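# Unload three sand cores from mould onto plywood boards

## Task

Lift three sand cores out of the mould and set each one down on the plywood boards next to it, then release them: the long core with the rounded nose, plus the two upright bladed cores standing in the mould half on the robot's right. The remaining two cores must stay upright in the mould, untouched.

## Robot and tools

ROBOT. Two 6-joint arms, left_arm and right_arm, each with a parallel gripper. In every row and every per-joint list the joint order is: waist, shoulder, elbow, wrist pitch, wrist yaw, wrist roll. Stated ranges (rad): waist -2.618 to 3.054, shoulder 0.000 to 3.142, elbow 0.000 to 3.142, wrist pitch -1.571 to 1.571, wrist yaw -1.571 to 1.571, wrist roll -2.094 to 2.094. Real ends may differ by up to 0.059 rad either way.

FRAMES. Scene frame: origin at table-top height halfway between the two nominal bases, +x out over the table, +y toward left_arm, +z up. Image left/right does not match arm names. Calibrated bases in the scene frame: left_arm at (+0.031, +0.345, 0) m, quat_wxyz (+1.000, 0, 0, +0.008); right_arm at (+0.030, -0.335, 0) m, quat_wxyz (+1.000, 0, 0, -0.014); both have +z up. Each arm's end_effector_position (m) and end_effector_quat_wxyz, and its wrist camera pose, are in that arm's own base frame; they may be off by a few cm, more at long reach. The gripper's fingers point along its +z and close along its y; the reported point sits between the pads, roughly 1 cm short of the tips.

execute_actions. Argument actions: a list of actions; each action is a list of up to 15 rows; each row is 14 numbers in [-1, 1]: left_arm's six joints then its opening, then right_arm's six joints then its opening. Both arms are always in the row. Each row lasts one control step (1/30 s); if fewer than 15 rows are given, the last row repeats to fill 15 steps. Joint numbers are offsets, not poses, measured from the arm's Joint targets as they were when that action began (not from the previous row); sending the same offset in a later action moves further. Scale: 1.0 equals 2.224 rad for waist, shoulder, elbow and 8.485 rad for the three wrist joints. Opening is absolute: +1 fully open, -1 closed. An action reaching more than 0.059 rad beyond a joint's range is rejected for both arms; a malformed action, or a first action failing that check, voids the whole call. An empty list just reports state and images. Optional cameras: list of names; omitted, null or ["all"] gives all, [] gives none.

move. Argument target: one 14-number row or a list of up to 15 rows, same layout and scale as above; every row's offsets count from the same current Joint targets. speed: rad/s for the joint with the longest way, 0.01 to 12.57, default 0.5, one value or one per target. blend: rad by which corners of a list are rounded (default 0). opening_speed: rate of the commanded opening per second on the -1..1 scale, at least 0.2; use a low value when closing on something fragile. blocking: false returns after about 0.5 s while motion continues. Joints move together, so the hand traces a curve; there is no obstacle or arm-to-arm avoidance. Paths take 0.5 to 10 s. The result adds a move: line such as done, off_target (resting over 0.035 rad from target), moving, held or fault, and limits=held if steps were withheld.

wait: seconds from 0 to 10; a running move keeps going. stop: brakes the current move (needs braking distance). zoom_image: camera (cam_left_wrist or cam_right_wrist) and region [x0, y0, x1, y1] in pixels from the top-left, at most 504 by 504, on that camera's newest image. finished_scene: scene, this scene's number; ends it irreversibly.

RESULTS. Joint positions and Joint velocities give each arm's joints (rad, rad/s) plus the finger-pad gap (m, 0.094 when fully open). Joint targets is the base for your next offsets. Tool commands shows current gripper commands; to keep a gripper unchanged, resend its current value (0 is a real command). grip_measured uses the opening scale; with nothing held it may read about 2.7 mm wide, and on a squeezed hard part a little narrower than the part. grip_effort_nm is motor effort (negative closing), not pad force. Joint torques include gravity; numbers 1 to 3 wrap at ±28 N m. Other lines: "joint sent to its limit", "joint command not followed" (clearance check altered targets), MOTOR HOT at 75 °C, OVER-TEMPERATURE FAULT at 90 °C (arm folds and idles), and at 100 °C the arm goes limp.

MOTION LIMITS. Each step a target may lead its measured angle by at most 0.339 rad (first three joints) or 2.2 rad (wrists); targets implying more than 200 mm of hand travel are scaled back. Small turns may not start. The scene keeps running while you reply, so unfinished motion continues or holds.

CAMERAS. cam_left_wrist and cam_right_wrist, each 896x504. Intrinsics: left K=[[433.778, 0, 446.025], [0, 433.778, 251.203], [0, 0, 1]]; right K=[[443.33, 0, 444.172], [0, 443.33, 252.362], [0, 0, 1]].

AVOID. Dropping cores, opening the hand while a core still moves, fast impacts, pressing hard into things, any contact or squeeze between the two arms (including one gripper closing on the other's fingers), and anything leaving the table. A camera cable touching something counts as contact. Stuck against an object, an arm keeps pushing until you command its targets back past its measured positions. Hold loads and stretched poses briefly to limit motor heat. To release, command an opening well above grip_measured. Loose objects may occasionally get a small nudge.

Each tool is called as name(argument=value, ...) on one line, values as JSON.

## Session

execute_actions(actions=[])

Scene clock: 0.00 s.
left_arm: end_effector_position=(+0.3631, -0.0246, +0.2028) grip_measured=+1.000 grip_effort_nm=n/a end_effector_quat_wxyz=(+0.569, -0.059, +0.818, -0.064) | right_arm: end_effector_position=(+0.3464, +0.0127, +0.2781) grip_measured=+1.000 grip_effort_nm=n/a end_effector_quat_wxyz=(+0.512, -0.227, +0.829, +0.002)
Joint positions: left_arm=[-0.095 1.034 0.566 0.116 -0.051 -0.203 0.094] | right_arm=[-0.154 1.056 1.018 -0.499 -0.37 -0.476 0.094]
Joint velocities: within noise
Joint torques (N m): no reading
Heat: left arm: 32 °C; right arm: 36 °C.
Joint targets: left_arm=[-0.095 1.027 0.576 0.117 -0.051 -0.202] | right_arm=[-0.154 1.049 1.030 -0.497 -0.374 -0.475]
Tool commands: left_gripper/opening=+1.0 right_gripper/opening=+1.0

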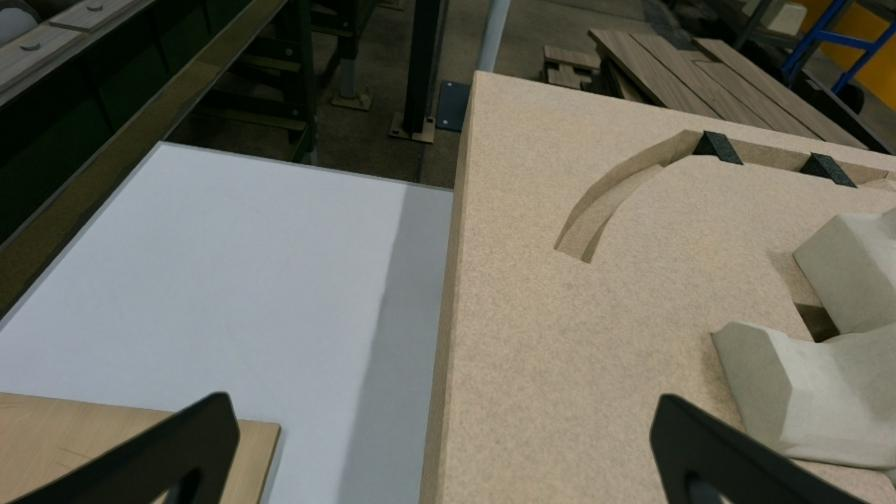

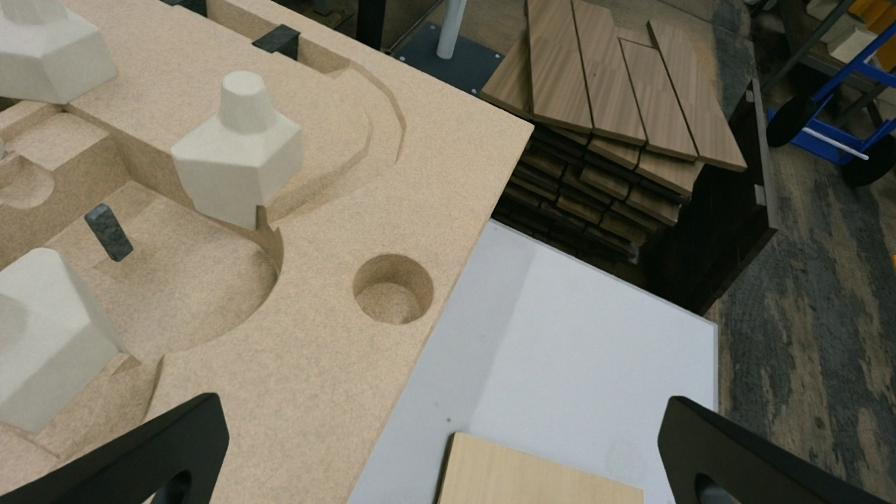

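move(target=[-0.182,0.2127,0.5953,-0.1906,0.006,0.0238,1,0.249,0.2028,0.3912,-0.1182,0.0441,0.056,1], speed=0.8)

Scene clock: 14.47 s.
left_arm: end_effector_position=(+0.2777, -0.1469, +0.3084) grip_measured=+1.000 grip_effort_nm=0.032 end_effector_quat_wxyz=(+0.225, +0.234, +0.944, -0.054) | right_arm: end_effector_position=(+0.2909, +0.1237, +0.3065) grip_measured=+1.000 grip_effort_nm=0.027 end_effector_quat_wxyz=(+0.226, -0.195, +0.953, +0.047)
Joint positions: left_arm=[-0.494 1.489 1.878 -1.492 -0.007 -0.007 0.094] | right_arm=[0.395 1.492 1.872 -1.485 -0.006 -0.008 0.094]
Joint velocities: within noise
Joint torques (N m): left_arm=[-0.44 -3.6 6.06 1.26 0.11 0.02] | right_arm=[0.43 -3.75 6.94 0.69 0 0.03]
Heat: left arm: 35 °C; right arm: 38 °C.
Joint targets: left_arm=[-0.500 1.500 1.900 -1.500 0.000 0.000] | right_arm=[0.400 1.501 1.900 -1.500 0.000 0.000]
move: done

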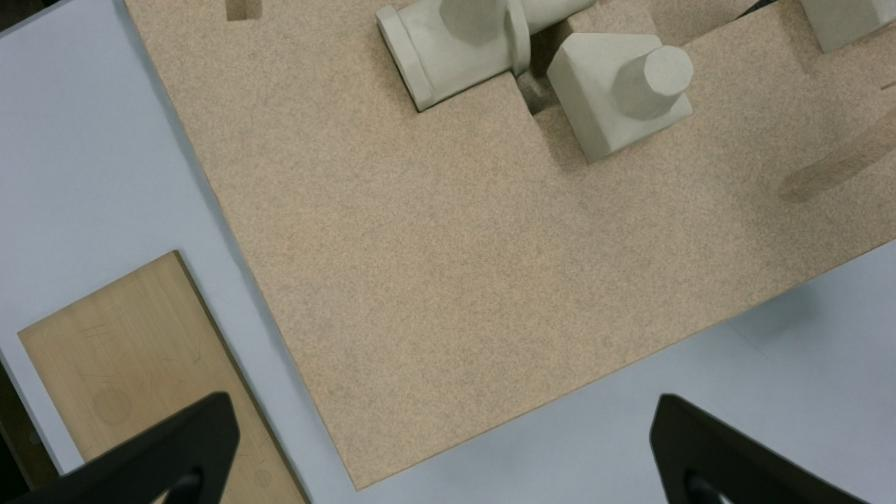

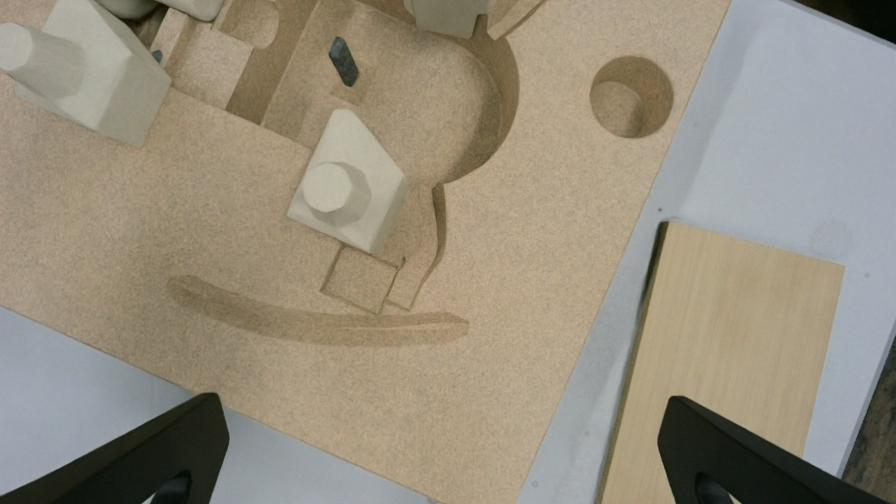

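move(target=[0.1,0,0,0.059,0,0,1,0.13,0,0,0.035,0,0,1], speed=0.8)

move(target=[0.25,0,0,0,0,0,1,-0.13,0,0,0.03,0,0,1], speed=0.8)

Scene clock: 19.53 s.
left_arm: end_effector_position=(+0.3881, -0.1107, +0.3845) grip_measured=+1.000 grip_effort_nm=0.032 end_effector_quat_wxyz=(+0.450, +0.122, +0.882, -0.063) | right_arm: end_effector_position=(+0.2856, +0.2349, +0.3430) grip_measured=+1.000 grip_effort_nm=0.032 end_effector_quat_wxyz=(+0.336, -0.317, +0.879, +0.119)
Joint positions: left_arm=[-0.282 1.489 1.878 -1.015 -0.005 -0.006 0.094] | right_arm=[0.685 1.492 1.872 -1.223 -0.001 -0.006 0.094]
Joint velocities: within noise
Joint torques (N m): left_arm=[0.42 -4.18 6.57 2.14 0.07 0] | right_arm=[0.43 -4.05 7.27 1.34 0 0.04]
Heat: left arm: 34 °C; right arm: 38 °C.
Joint targets: left_arm=[-0.277 1.500 1.900 -1.000 0.000 -0.001] | right_arm=[0.689 1.500 1.900 -1.203 0.000 0.001]
move: done

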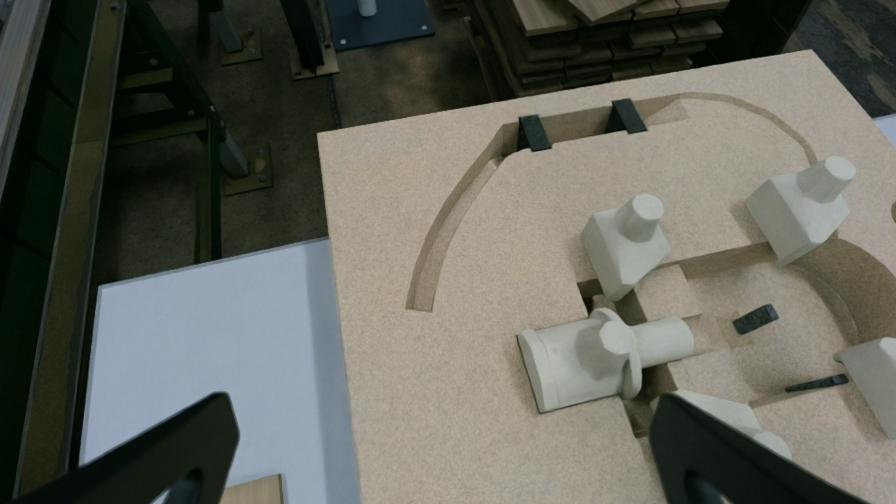

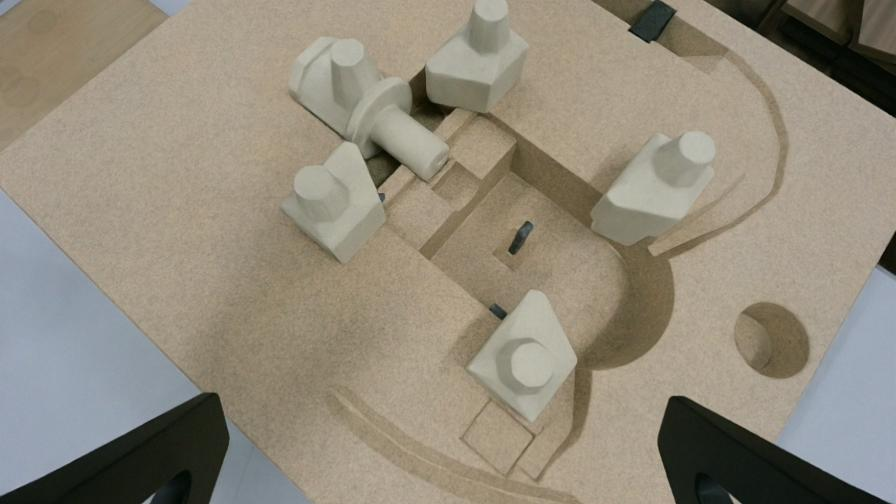

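Scene clock: 20.93 s.
left_arm: end_effector_position=(+0.3883, +0.1115, +0.3850) grip_measured=+1.000 grip_effort_nm=0.027 end_effector_quat_wxyz=(+0.452, -0.125, +0.881, +0.063) | right_arm: end_effector_position=(+0.3774, +0.1625, +0.3902) grip_measured=+1.000 grip_effort_nm=0.027 end_effector_quat_wxyz=(+0.462, -0.180, +0.864, +0.093)
Joint positions: left_arm=[0.276 1.489 1.878 -1.013 -0.002 -0.005 0.094] | right_arm=[0.404 1.492 1.872 -0.97 0 -0.006 0.094]
Joint velocities: within noise
Joint torques (N m): left_arm=[0.25 -4.19 6.52 2.12 0.05 -0.04] | right_arm=[-0.38 -4.25 7.47 1.58 0 0.04]
Heat: left arm: 35 °C; right arm: 38 °C.
Joint targets: left_arm=[0.278 1.500 1.900 -1.000 0.000 -0.001] | right_arm=[0.400 1.500 1.900 -0.948 0.000 0.001]
move: done

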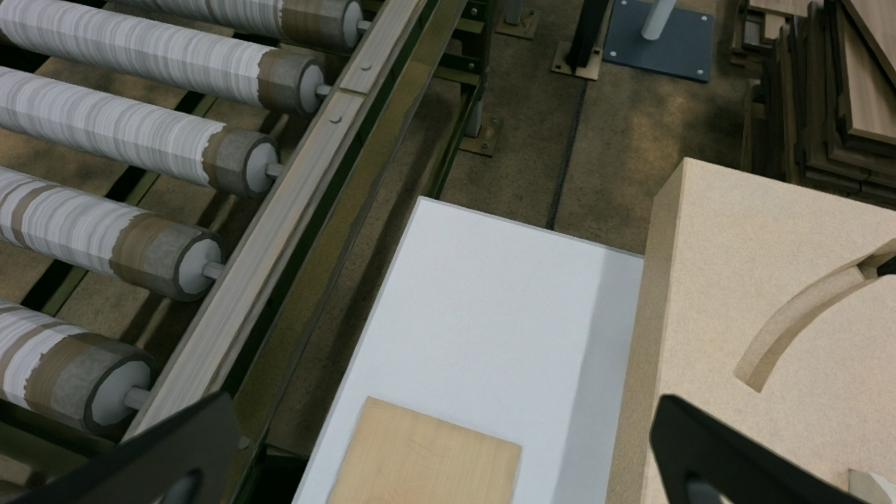

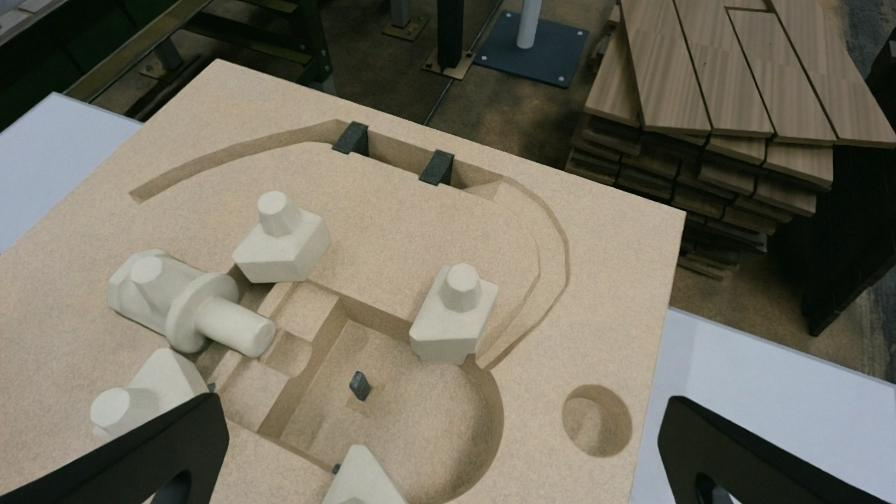

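move(target=[-0.3772,0.1799,0.045,0.0071,0,0,1,0.0612,0.0333,-0.1888,0.0038,0,0,1], speed=0.8)

Scene clock: 62.17 s.
left_arm: end_effector_position=(+0.4238, -0.2697, +0.2589) grip_measured=+1.000 grip_effort_nm=0.022 end_effector_quat_wxyz=(+0.328, +0.262, +0.902, -0.098) | right_arm: end_effector_position=(+0.3431, +0.2026, +0.2092) grip_measured=+1.000 grip_effort_nm=0.027 end_effector_quat_wxyz=(+0.261, -0.255, +0.928, +0.070)
Joint positions: left_arm=[-0.567 1.891 1.974 -0.954 0.004 -0.004 0.094] | right_arm=[0.531 1.571 1.485 -0.937 0 -0.006 0.094]
Joint velocities: within noise
Joint torques (N m): left_arm=[0.55 -8.09 7.53 1.84 -0.03 -0.05] | right_arm=[0.47 -5.79 5.52 1.14 0 0.04]
Heat: left arm: 37 °C; right arm: 42 °C.
Joint targets: left_arm=[-0.561 1.900 2.000 -0.939 0.000 -0.001] | right_arm=[0.536 1.574 1.480 -0.916 0.000 0.001]
move: done

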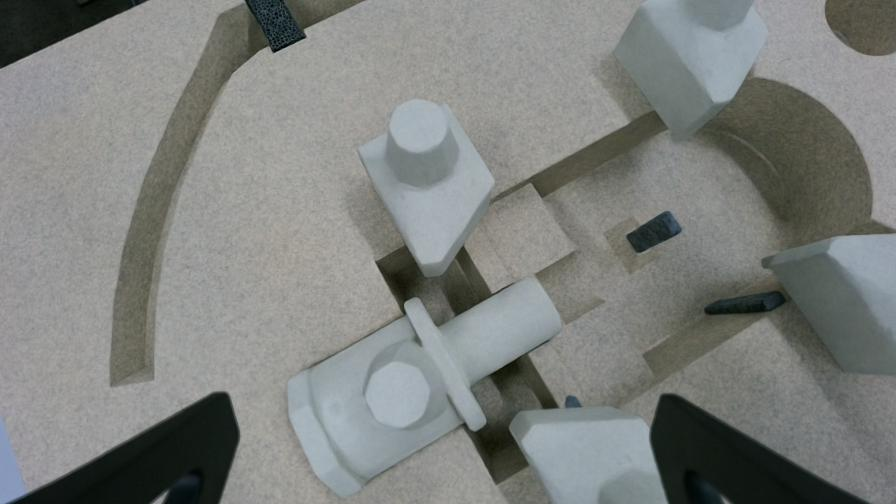

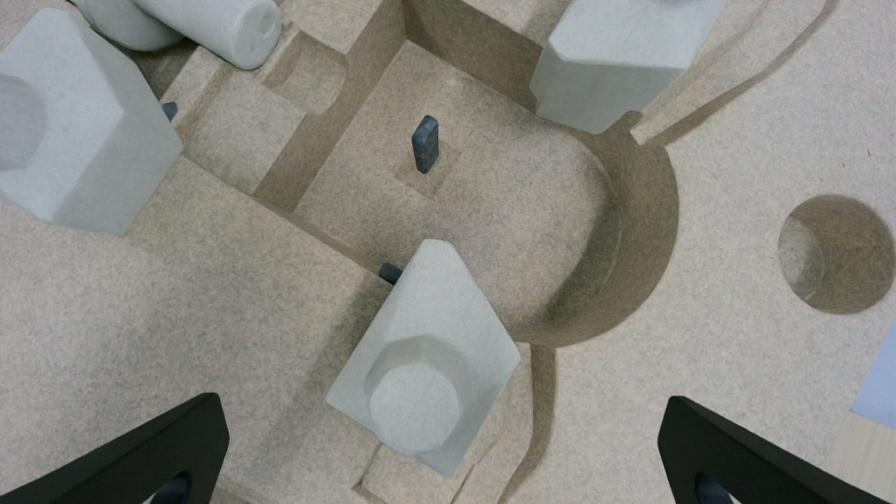

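move(target=[0.1246,0.1713,0.1551,-0.0478,0.0869,0.1394,0.4,-0.0135,0.0881,0.071,-0.0296,0,0,0.6], speed=0.7)

Scene clock: 114.57 s.
left_arm: end_effector_position=(+0.4368, -0.2474, +0.2010) grip_measured=+0.402 grip_effort_nm=-0.081 end_effector_quat_wxyz=(+0.272, +0.655, +0.659, -0.249) | right_arm: end_effector_position=(+0.3356, +0.1903, +0.1605) grip_measured=+0.603 grip_effort_nm=-0.125 end_effector_quat_wxyz=(+0.128, -0.255, +0.958, +0.033)
Joint positions: left_arm=[-0.285 2.258 2.321 -1.335 0.706 1.169 0.066] | right_arm=[0.513 1.759 1.607 -1.153 0 -0.006 0.075]
Joint velocities: within noise
Joint torques (N m): left_arm=[0.23 -9.37 6.74 0.86 0.8 0.06] | right_arm=[-0.59 -6.45 7.98 0.4 -0.01 0.04]
Heat: left arm: 38 °C; right arm: 38 °C.
Joint targets: left_arm=[-0.283 2.280 2.345 -1.345 0.737 1.182] | right_arm=[0.506 1.771 1.638 -1.167 0.000 0.001]
move: done

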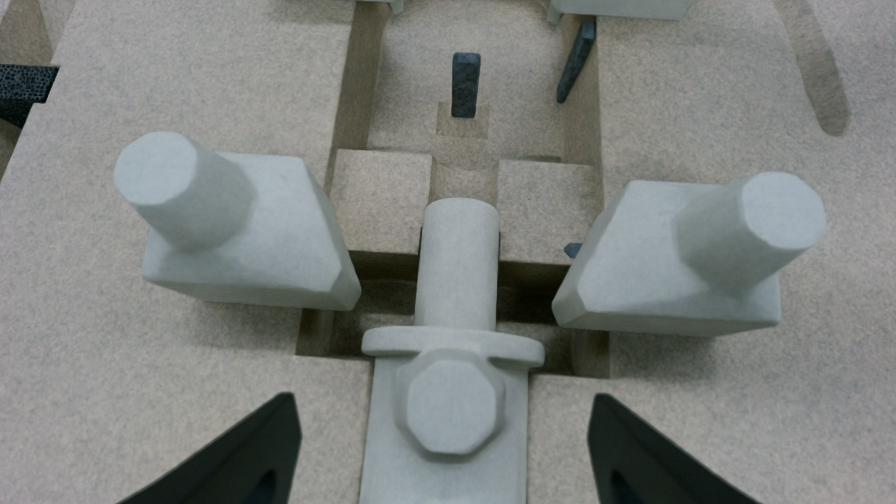

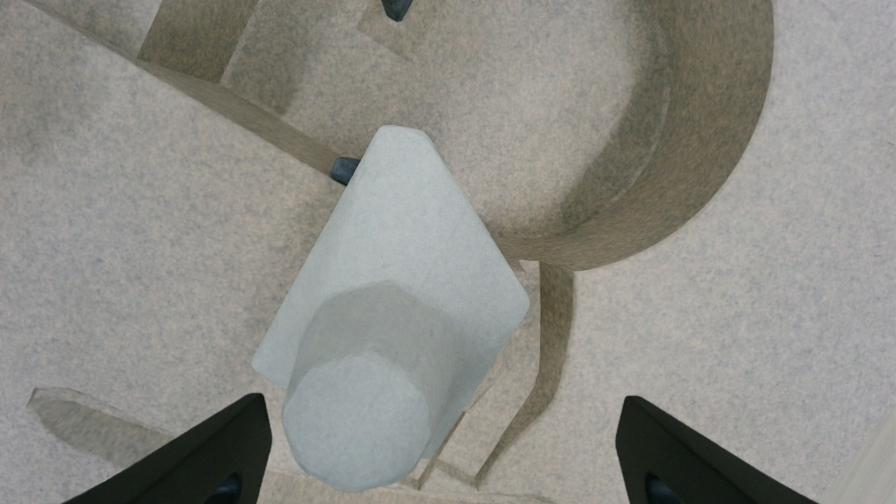

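move(target=[0.0005,-0.0117,-0.0836,0.0189,0,0,0.4,0.0301,-0.0153,-0.0418,0.0061,0,0,0.6], speed=0.4)

Scene clock: 131.73 s.
left_arm: end_effector_position=(+0.4418, -0.2494, +0.1622) grip_measured=+0.402 grip_effort_nm=-0.081 end_effector_quat_wxyz=(+0.266, +0.654, +0.661, -0.254) | right_arm: end_effector_position=(+0.3173, +0.2050, +0.1443) grip_measured=+0.603 grip_effort_nm=-0.125 end_effector_quat_wxyz=(+0.110, -0.283, +0.952, +0.032)
Joint positions: left_arm=[-0.285 2.258 2.165 -1.196 0.709 1.171 0.066] | right_arm=[0.571 1.759 1.552 -1.135 0 -0.006 0.075]
Joint velocities: within noise
Joint torques (N m): left_arm=[0.24 -11.28 4.37 1.07 0.74 0.08] | right_arm=[0.25 -9.11 4.98 0.65 0 0.03]
Heat: left arm: 37 °C; right arm: 37 °C.
Joint targets: left_arm=[-0.282 2.254 2.159 -1.185 0.737 1.182] | right_arm=[0.573 1.737 1.545 -1.115 0.000 0.001]
move: done

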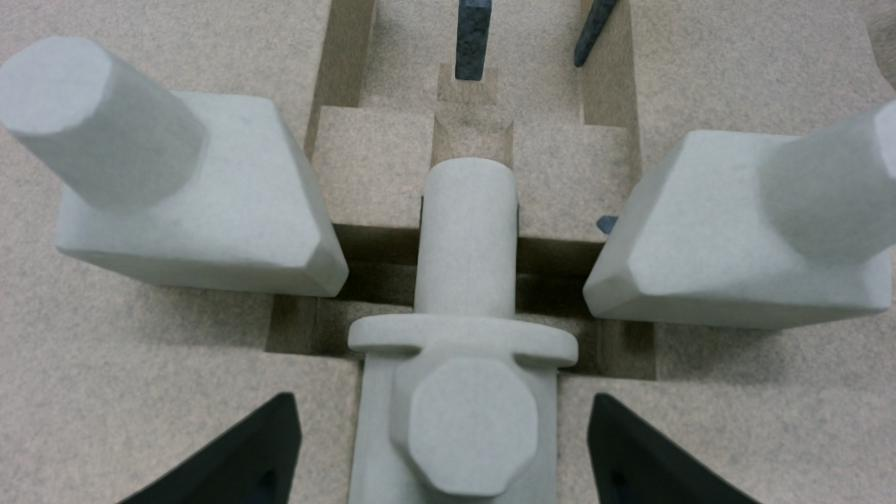

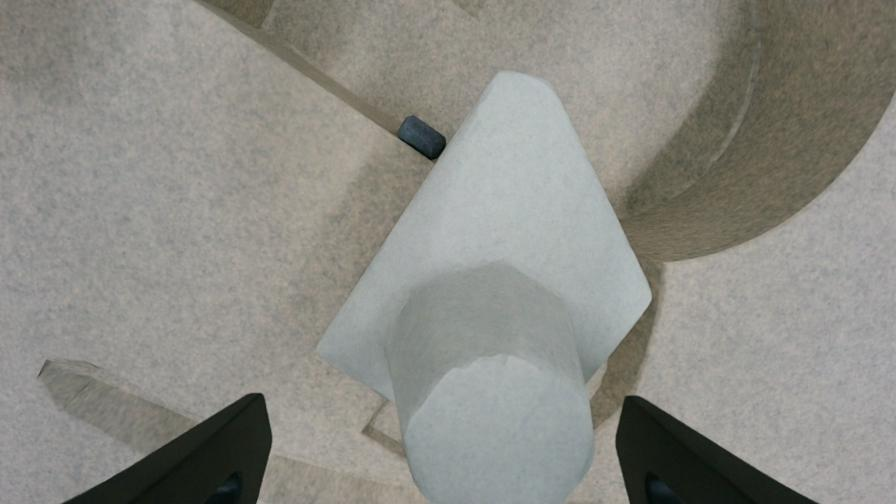

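move(target=[0,0,0,0,0,0,0.4,-0.0142,0,0,0,0,0,0.6], speed=0.4)

Scene clock: 147.53 s.
left_arm: end_effector_position=(+0.4420, -0.2494, +0.1623) grip_measured=+0.402 grip_effort_nm=-0.076 end_effector_quat_wxyz=(+0.267, +0.654, +0.661, -0.254) | right_arm: end_effector_position=(+0.3226, +0.1972, +0.1444) grip_measured=+0.603 grip_effort_nm=-0.125 end_effector_quat_wxyz=(+0.111, -0.271, +0.956, +0.031)
Joint positions: left_arm=[-0.285 2.258 2.165 -1.195 0.709 1.171 0.066] | right_arm=[0.546 1.759 1.552 -1.133 0 -0.006 0.075]
Joint velocities: within noise
Joint torques (N m): left_arm=[0.27 -11.28 4.45 1.06 0.75 0.07] | right_arm=[-0.39 -9.13 4.98 0.65 -0.02 0.04]
Heat: left arm: 38 °C; right arm: 41 °C.
Joint targets: left_arm=[-0.282 2.254 2.159 -1.184 0.737 1.182] | right_arm=[0.542 1.737 1.545 -1.115 0.000 0.001]
move: done

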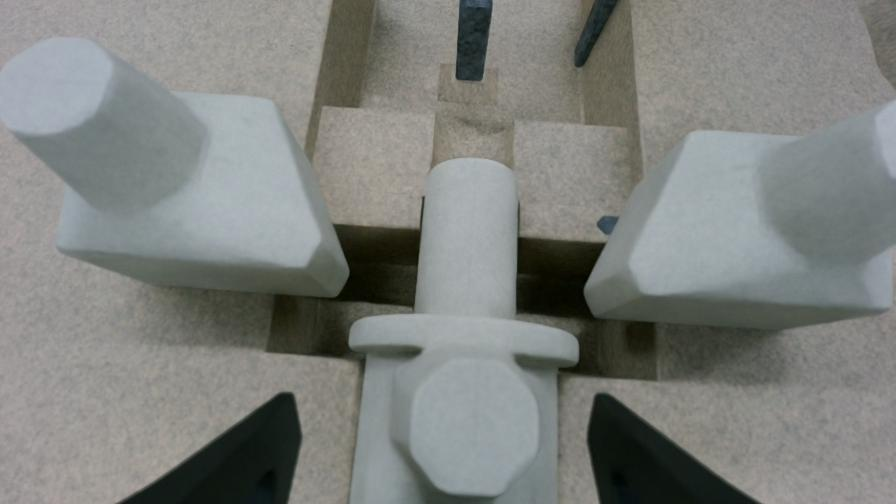

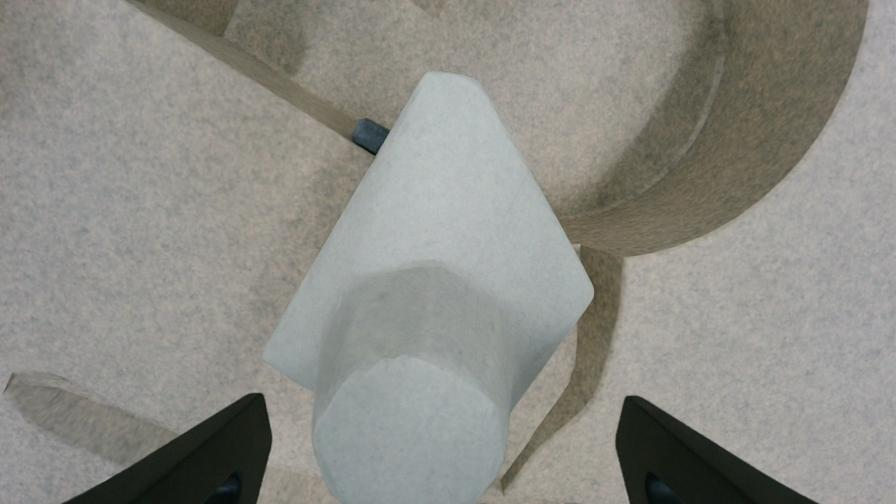

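move(target=[0,0,0,0,0,0,0.4,0.0081,0.0423,0.0989,-0.013,0,0,0.6], speed=0.4)

Scene clock: 164.20 s.
left_arm: end_effector_position=(+0.4420, -0.2494, +0.1623) grip_measured=+0.402 grip_effort_nm=-0.076 end_effector_quat_wxyz=(+0.267, +0.654, +0.661, -0.254) | right_arm: end_effector_position=(+0.3412, +0.2116, +0.1756) grip_measured=+0.603 grip_effort_nm=-0.125 end_effector_quat_wxyz=(+0.134, -0.273, +0.952, +0.037)
Joint positions: left_arm=[-0.285 2.258 2.165 -1.195 0.709 1.171 0.066] | right_arm=[0.553 1.817 1.735 -1.211 0 -0.006 0.075]
Joint velocities: within noise
Joint torques (N m): left_arm=[0.24 -11.28 4.45 1.07 0.75 0.08] | right_arm=[0.65 -6.68 7.91 0.42 -0.01 0.04]
Heat: left arm: 39 °C; right arm: 42 °C.
Joint targets: left_arm=[-0.282 2.254 2.159 -1.184 0.737 1.182] | right_arm=[0.560 1.831 1.765 -1.226 0.000 0.001]
move: done

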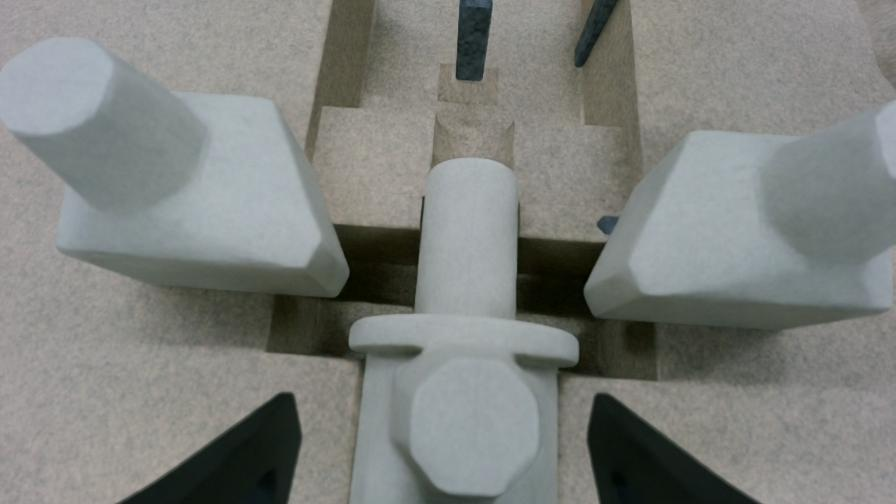

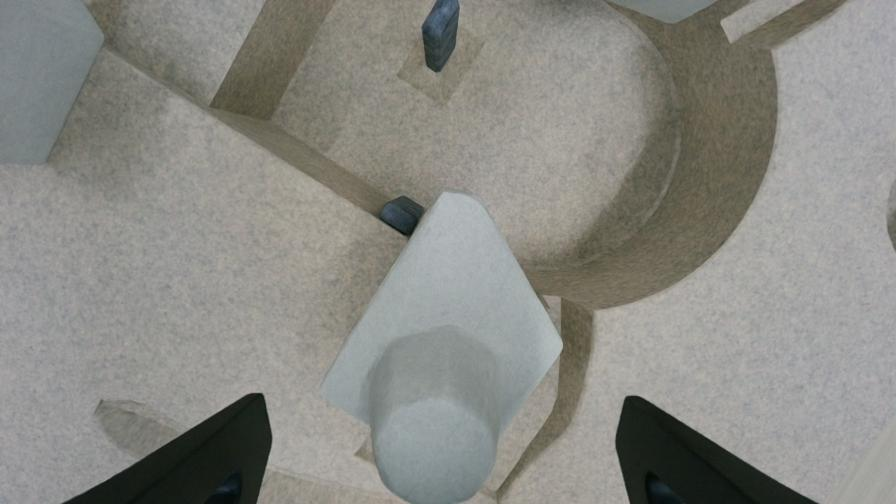

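move(target=[-0.0036,-0.0166,-0.0562,0.0104,0,0,0.4,0.001,-0.027,-0.063,0.0108,0,0,0.6], speed=0.3)

Scene clock: 182.27 s.
left_arm: end_effector_position=(+0.4373, -0.2481, +0.1291) grip_measured=+0.402 grip_effort_nm=-0.081 end_effector_quat_wxyz=(+0.251, +0.651, +0.667, -0.262) | right_arm: end_effector_position=(+0.3338, +0.2070, +0.1507) grip_measured=+0.603 grip_effort_nm=-0.129 end_effector_quat_wxyz=(+0.117, -0.274, +0.954, +0.033)
Joint positions: left_arm=[-0.285 2.258 2.041 -1.108 0.71 1.171 0.066] | right_arm=[0.553 1.806 1.631 -1.153 0 -0.006 0.075]
Joint velocities: within noise
Joint torques (N m): left_arm=[-0.34 -14.06 4.38 0.99 0.74 0.08] | right_arm=[0.83 -10.59 5.04 0.66 -0.01 0.04]
Heat: left arm: 40 °C; right arm: 38 °C.
Joint targets: left_arm=[-0.290 2.218 2.034 -1.096 0.737 1.182] | right_arm=[0.562 1.771 1.625 -1.134 0.000 0.001]
move: off_target (left_arm); left_arm: the shoulder is farthest, 0.041 rad from its target

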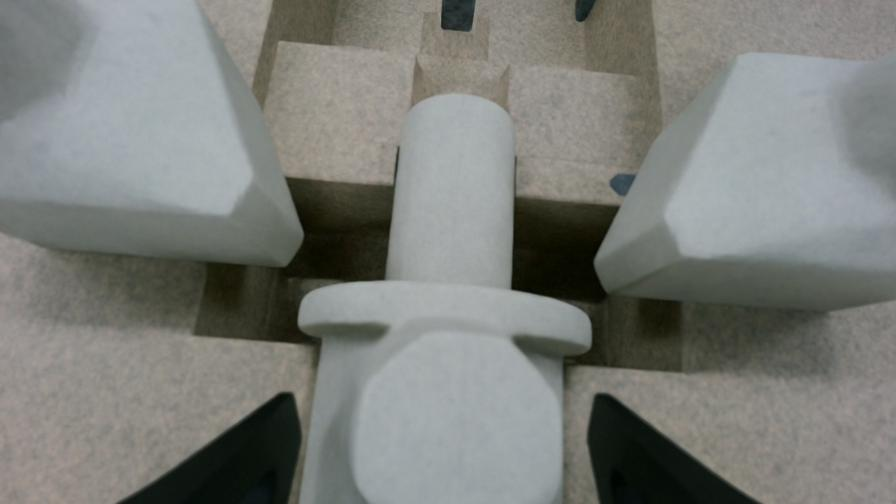

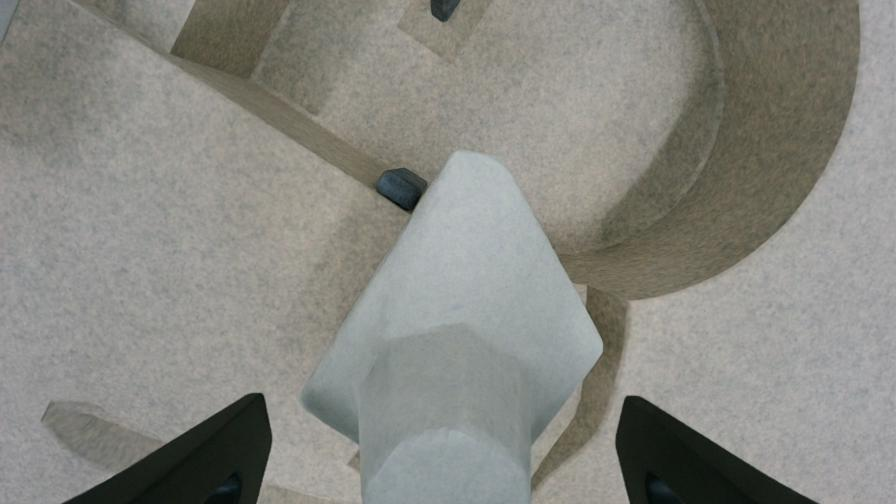

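move(target=[-0.0063,0.0324,0.0481,-0.0062,0,0,0.4,0,0,0,0,0,0,-0.5], speed=0.3, opening_speed=0.6)

Scene clock: 194.53 s.
left_arm: end_effector_position=(+0.4421, -0.2556, +0.1484) grip_measured=+0.402 grip_effort_nm=-0.076 end_effector_quat_wxyz=(+0.266, +0.658, +0.656, -0.255) | right_arm: end_effector_position=(+0.3337, +0.2080, +0.1508) grip_measured=-0.278 grip_effort_nm=-1.004 end_effector_quat_wxyz=(+0.117, -0.275, +0.954, +0.033)
Joint positions: left_arm=[-0.297 2.265 2.12 -1.141 0.71 1.171 0.066] | right_arm=[0.555 1.806 1.631 -1.152 0 -0.006 0.034]
Joint velocities: within noise
Joint torques (N m): left_arm=[-0.57 -9.35 6.79 0.86 0.75 0.1] | right_arm=[0.62 -10.58 5.01 0.67 -0.01 0.03]
Heat: left arm: 42 °C; right arm: 39 °C.
Joint targets: left_arm=[-0.304 2.290 2.141 -1.149 0.737 1.182] | right_arm=[0.562 1.771 1.625 -1.134 0.000 0.001]
move: done

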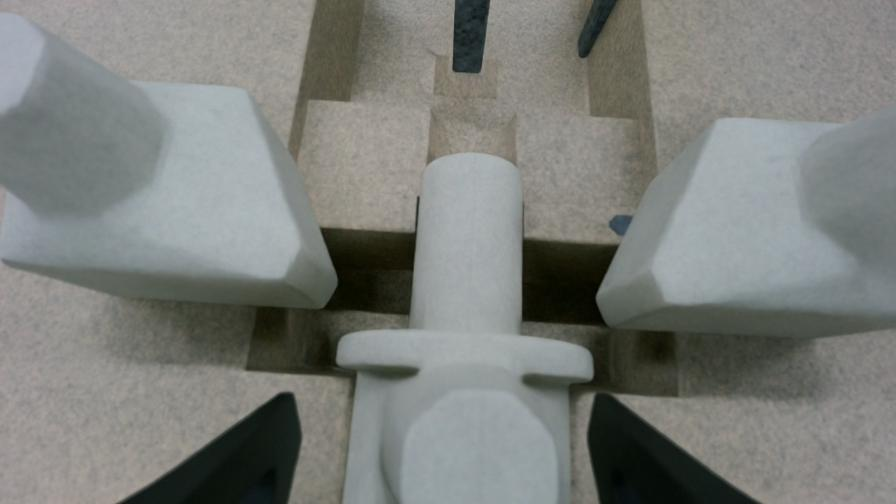

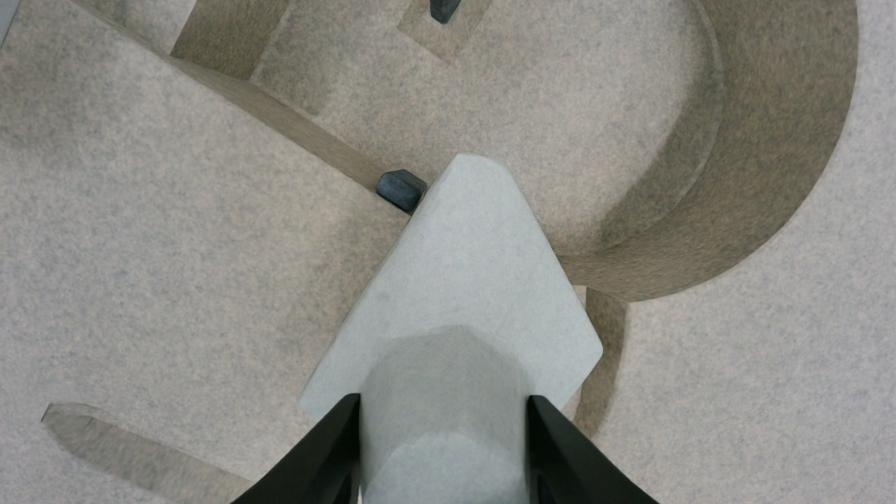

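move(target=[0,0,0,0,0,0,-0.5,0,0,0,0,0,0,-0.5], opening_speed=0.6)

Scene clock: 200.40 s.
left_arm: end_effector_position=(+0.4377, -0.2549, +0.1477) grip_measured=-0.252 grip_effort_nm=-0.999 end_effector_quat_wxyz=(+0.258, +0.657, +0.659, -0.262) | right_arm: end_effector_position=(+0.3337, +0.2080, +0.1508) grip_measured=-0.279 grip_effort_nm=-1.004 end_effector_quat_wxyz=(+0.117, -0.275, +0.954, +0.033)
Joint positions: left_arm=[-0.297 2.265 2.12 -1.162 0.714 1.172 0.035] | right_arm=[0.555 1.806 1.631 -1.152 0 -0.006 0.034]
Joint velocities: within noise
Joint torques (N m): left_arm=[-0.55 -9.25 6.71 1.05 0.7 0.07] | right_arm=[0.62 -10.61 5.03 0.66 -0.02 0.04]
Heat: left arm: 40 °C; right arm: 39 °C.
Joint targets: left_arm=[-0.304 2.290 2.141 -1.149 0.737 1.182] | right_arm=[0.562 1.771 1.625 -1.134 0.000 0.001]
move: done

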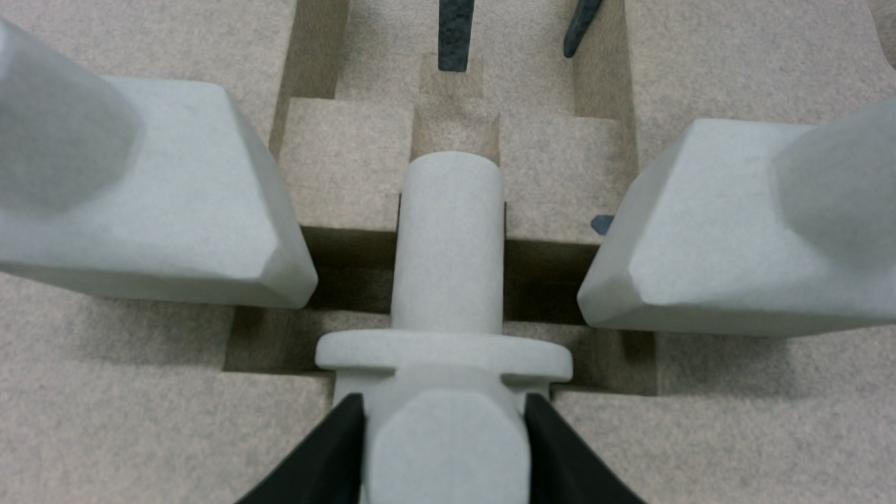

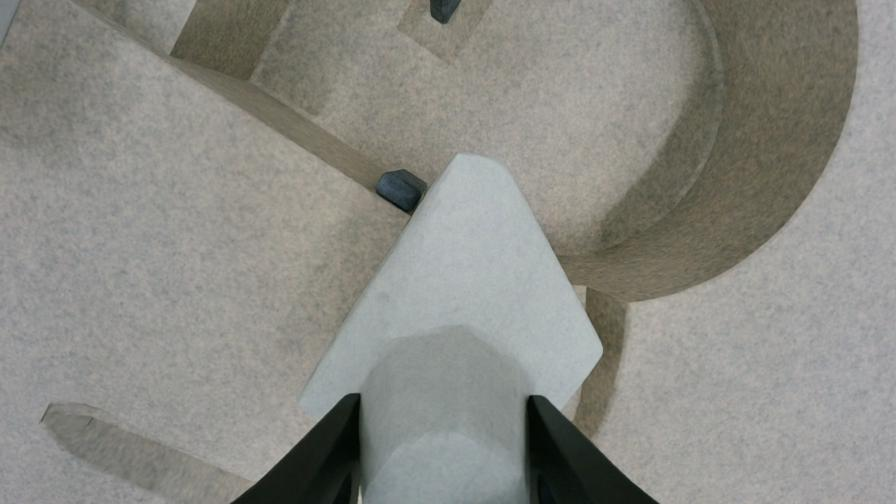

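move(target=[[0,0,0,0,0,0,-0.5,0,0.022,0.0157,-0.0031,0,0,-0.5],[0,0,0,0,0,0,-0.5,0,0.0405,0.1268,-0.0278,0,0,-0.5],[0,0,0,0,0,0,-0.5,0,0.0625,0.2136,-0.0449,0,0,-0.5]], speed=0.15)

Scene clock: 215.10 s.
left_arm: end_effector_position=(+0.4377, -0.2549, +0.1477) grip_measured=-0.252 grip_effort_nm=-0.994 end_effector_quat_wxyz=(+0.258, +0.657, +0.659, -0.262) | right_arm: end_effector_position=(+0.3311, +0.2064, +0.2204) grip_measured=-0.279 grip_effort_nm=-1.004 end_effector_quat_wxyz=(+0.097, -0.275, +0.956, +0.027)
Joint positions: left_arm=[-0.297 2.265 2.12 -1.162 0.714 1.172 0.035] | right_arm=[0.555 1.907 2.057 -1.518 0 -0.006 0.034]
Joint velocities: within noise
Joint torques (N m): left_arm=[-0.58 -9.25 6.63 1.06 0.71 0.05] | right_arm=[0.64 -7.83 8.46 0.47 -0.01 0.04]
Heat: left arm: 39 °C; right arm: 39 °C.
Joint targets: left_arm=[-0.304 2.290 2.141 -1.149 0.737 1.182] | right_arm=[0.562 1.909 2.100 -1.515 0.000 0.001]
move: off_target (right_arm); right_arm: the elbow is farthest, 0.043 rad from its target

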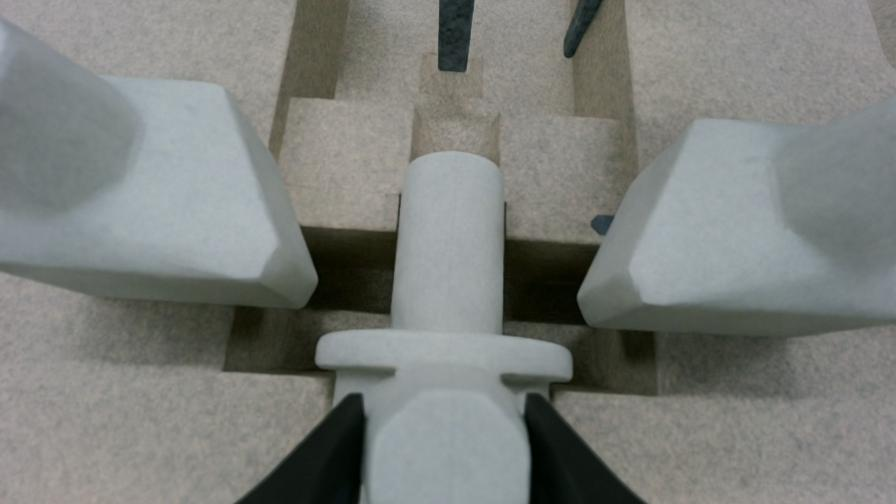

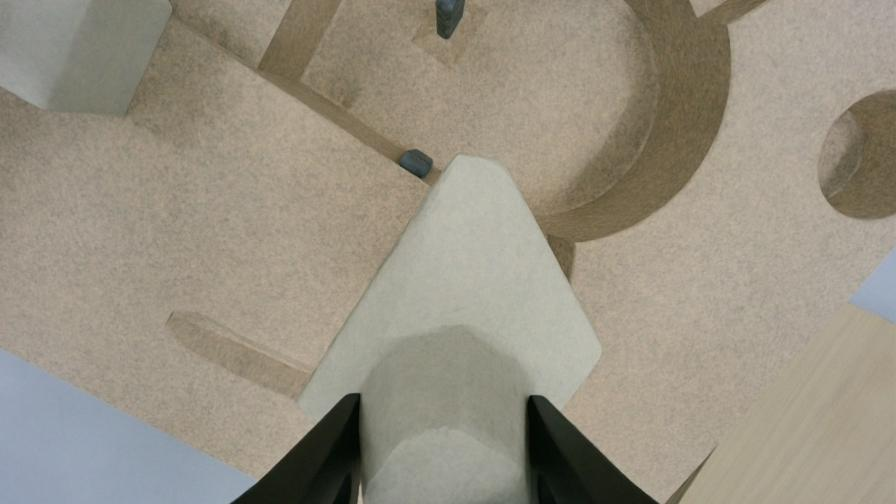

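move(target=[[0,0.0117,0.0656,-0.0143,0,0,-0.5,0,-0.0715,-0.0562,0.0153,0,0,-0.5],[0,0.0346,0.1515,-0.0308,0,0,-0.5,0,-0.0805,-0.0112,0.0124,0,0,-0.5]], speed=0.12)

Scene clock: 232.17 s.
left_arm: end_effector_position=(+0.4410, -0.2515, +0.1707) grip_measured=-0.252 grip_effort_nm=-0.999 end_effector_quat_wxyz=(+0.230, +0.659, +0.671, -0.251) | right_arm: end_effector_position=(+0.3318, +0.2068, +0.2646) grip_measured=-0.279 grip_effort_nm=-1.004 end_effector_quat_wxyz=(+0.183, -0.272, +0.943, +0.052)
Joint positions: left_arm=[-0.302 2.372 2.429 -1.412 0.665 1.176 0.035] | right_arm=[0.555 1.782 2.03 -1.436 0 -0.006 0.034]
Joint velocities: within noise
Joint torques (N m): left_arm=[-0.17 -11.85 8.85 0.82 1.24 0.04] | right_arm=[0.62 -11.38 8.68 0.94 0 0.04]
Heat: left arm: 40 °C; right arm: 39 °C.
Joint targets: left_arm=[-0.304 2.367 2.478 -1.410 0.737 1.182] | right_arm=[0.562 1.730 2.075 -1.410 0.000 0.001]
move: off_target (left_arm, right_arm); left_arm: the wrist yaw is farthest, 0.072 rad from its target; right_arm: the shoulder is farthest, 0.052 rad from its target

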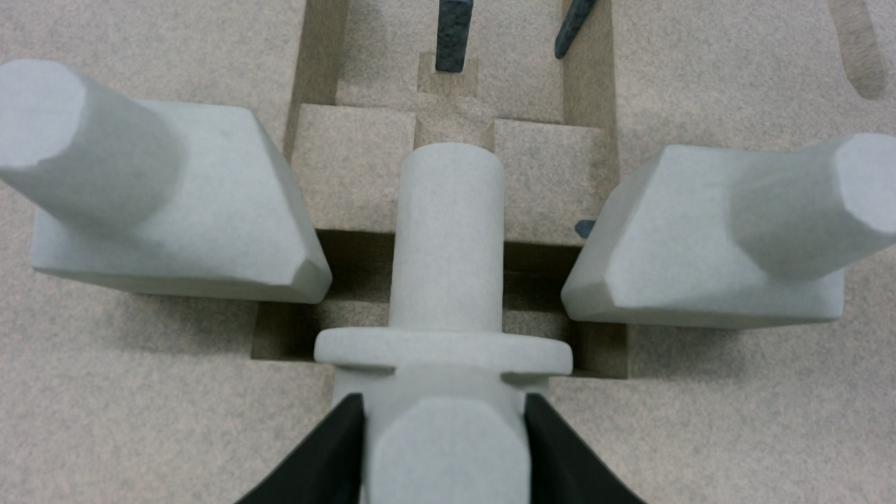

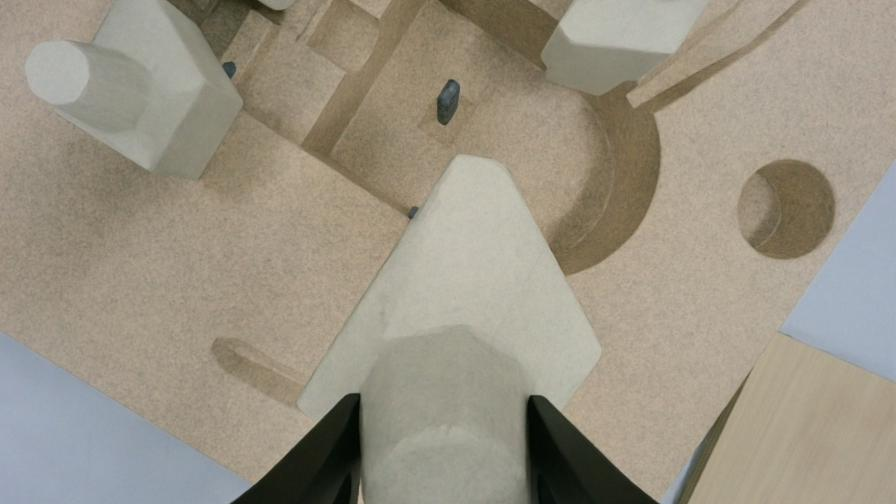

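move(target=[0,-0.0256,0.0054,-0.0006,0.0074,0,-0.5,0,-0.1034,-0.1034,0.0289,0,0,-0.5], speed=0.15)

Scene clock: 240.27 s.
left_arm: end_effector_position=(+0.4378, -0.2545, +0.1763) grip_measured=-0.252 grip_effort_nm=-1.004 end_effector_quat_wxyz=(+0.234, +0.657, +0.667, -0.264) | right_arm: end_effector_position=(+0.3184, +0.1985, +0.3098) grip_measured=-0.279 grip_effort_nm=-1.004 end_effector_quat_wxyz=(+0.296, -0.263, +0.914, +0.083)
Joint positions: left_arm=[-0.302 2.372 2.441 -1.426 0.693 1.176 0.035] | right_arm=[0.555 1.545 1.841 -1.242 0 -0.006 0.034]
Joint velocities: within noise
Joint torques (N m): left_arm=[-0.17 -16.23 8.81 0.94 1.67 0] | right_arm=[0.65 -8.96 5.53 1.76 -0.01 0.04]
Heat: left arm: 41 °C; right arm: 41 °C.
Joint targets: left_arm=[-0.304 2.310 2.490 -1.415 0.800 1.182] | right_arm=[0.562 1.500 1.845 -1.165 0.000 0.001]
move: off_target (left_arm, right_arm); left_arm: the wrist yaw is farthest, 0.106 rad from its target; right_arm: the wrist pitch is farthest, 0.077 rad from its target

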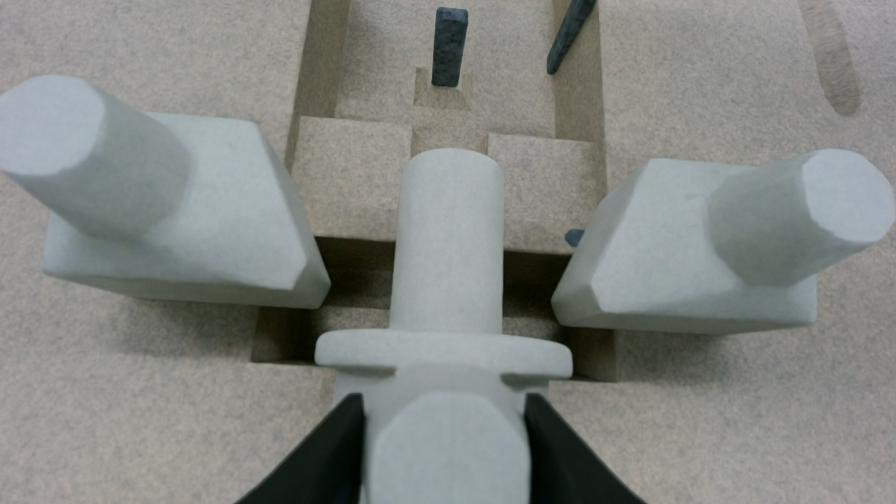

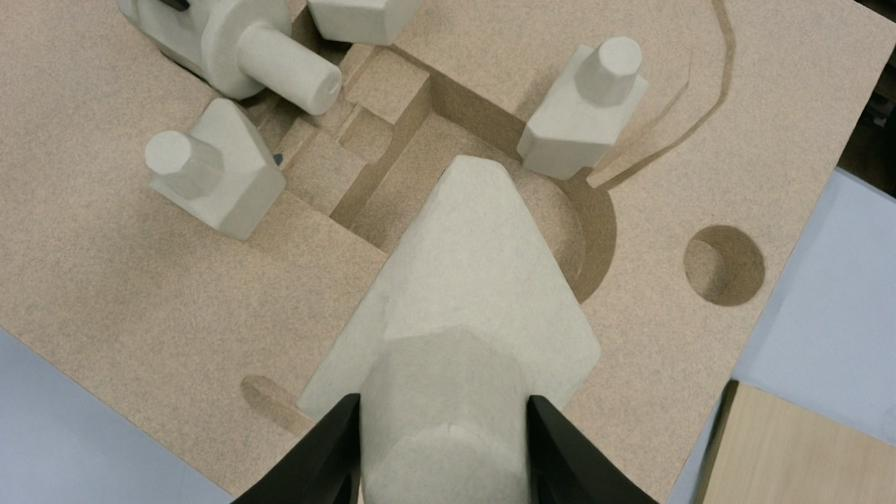

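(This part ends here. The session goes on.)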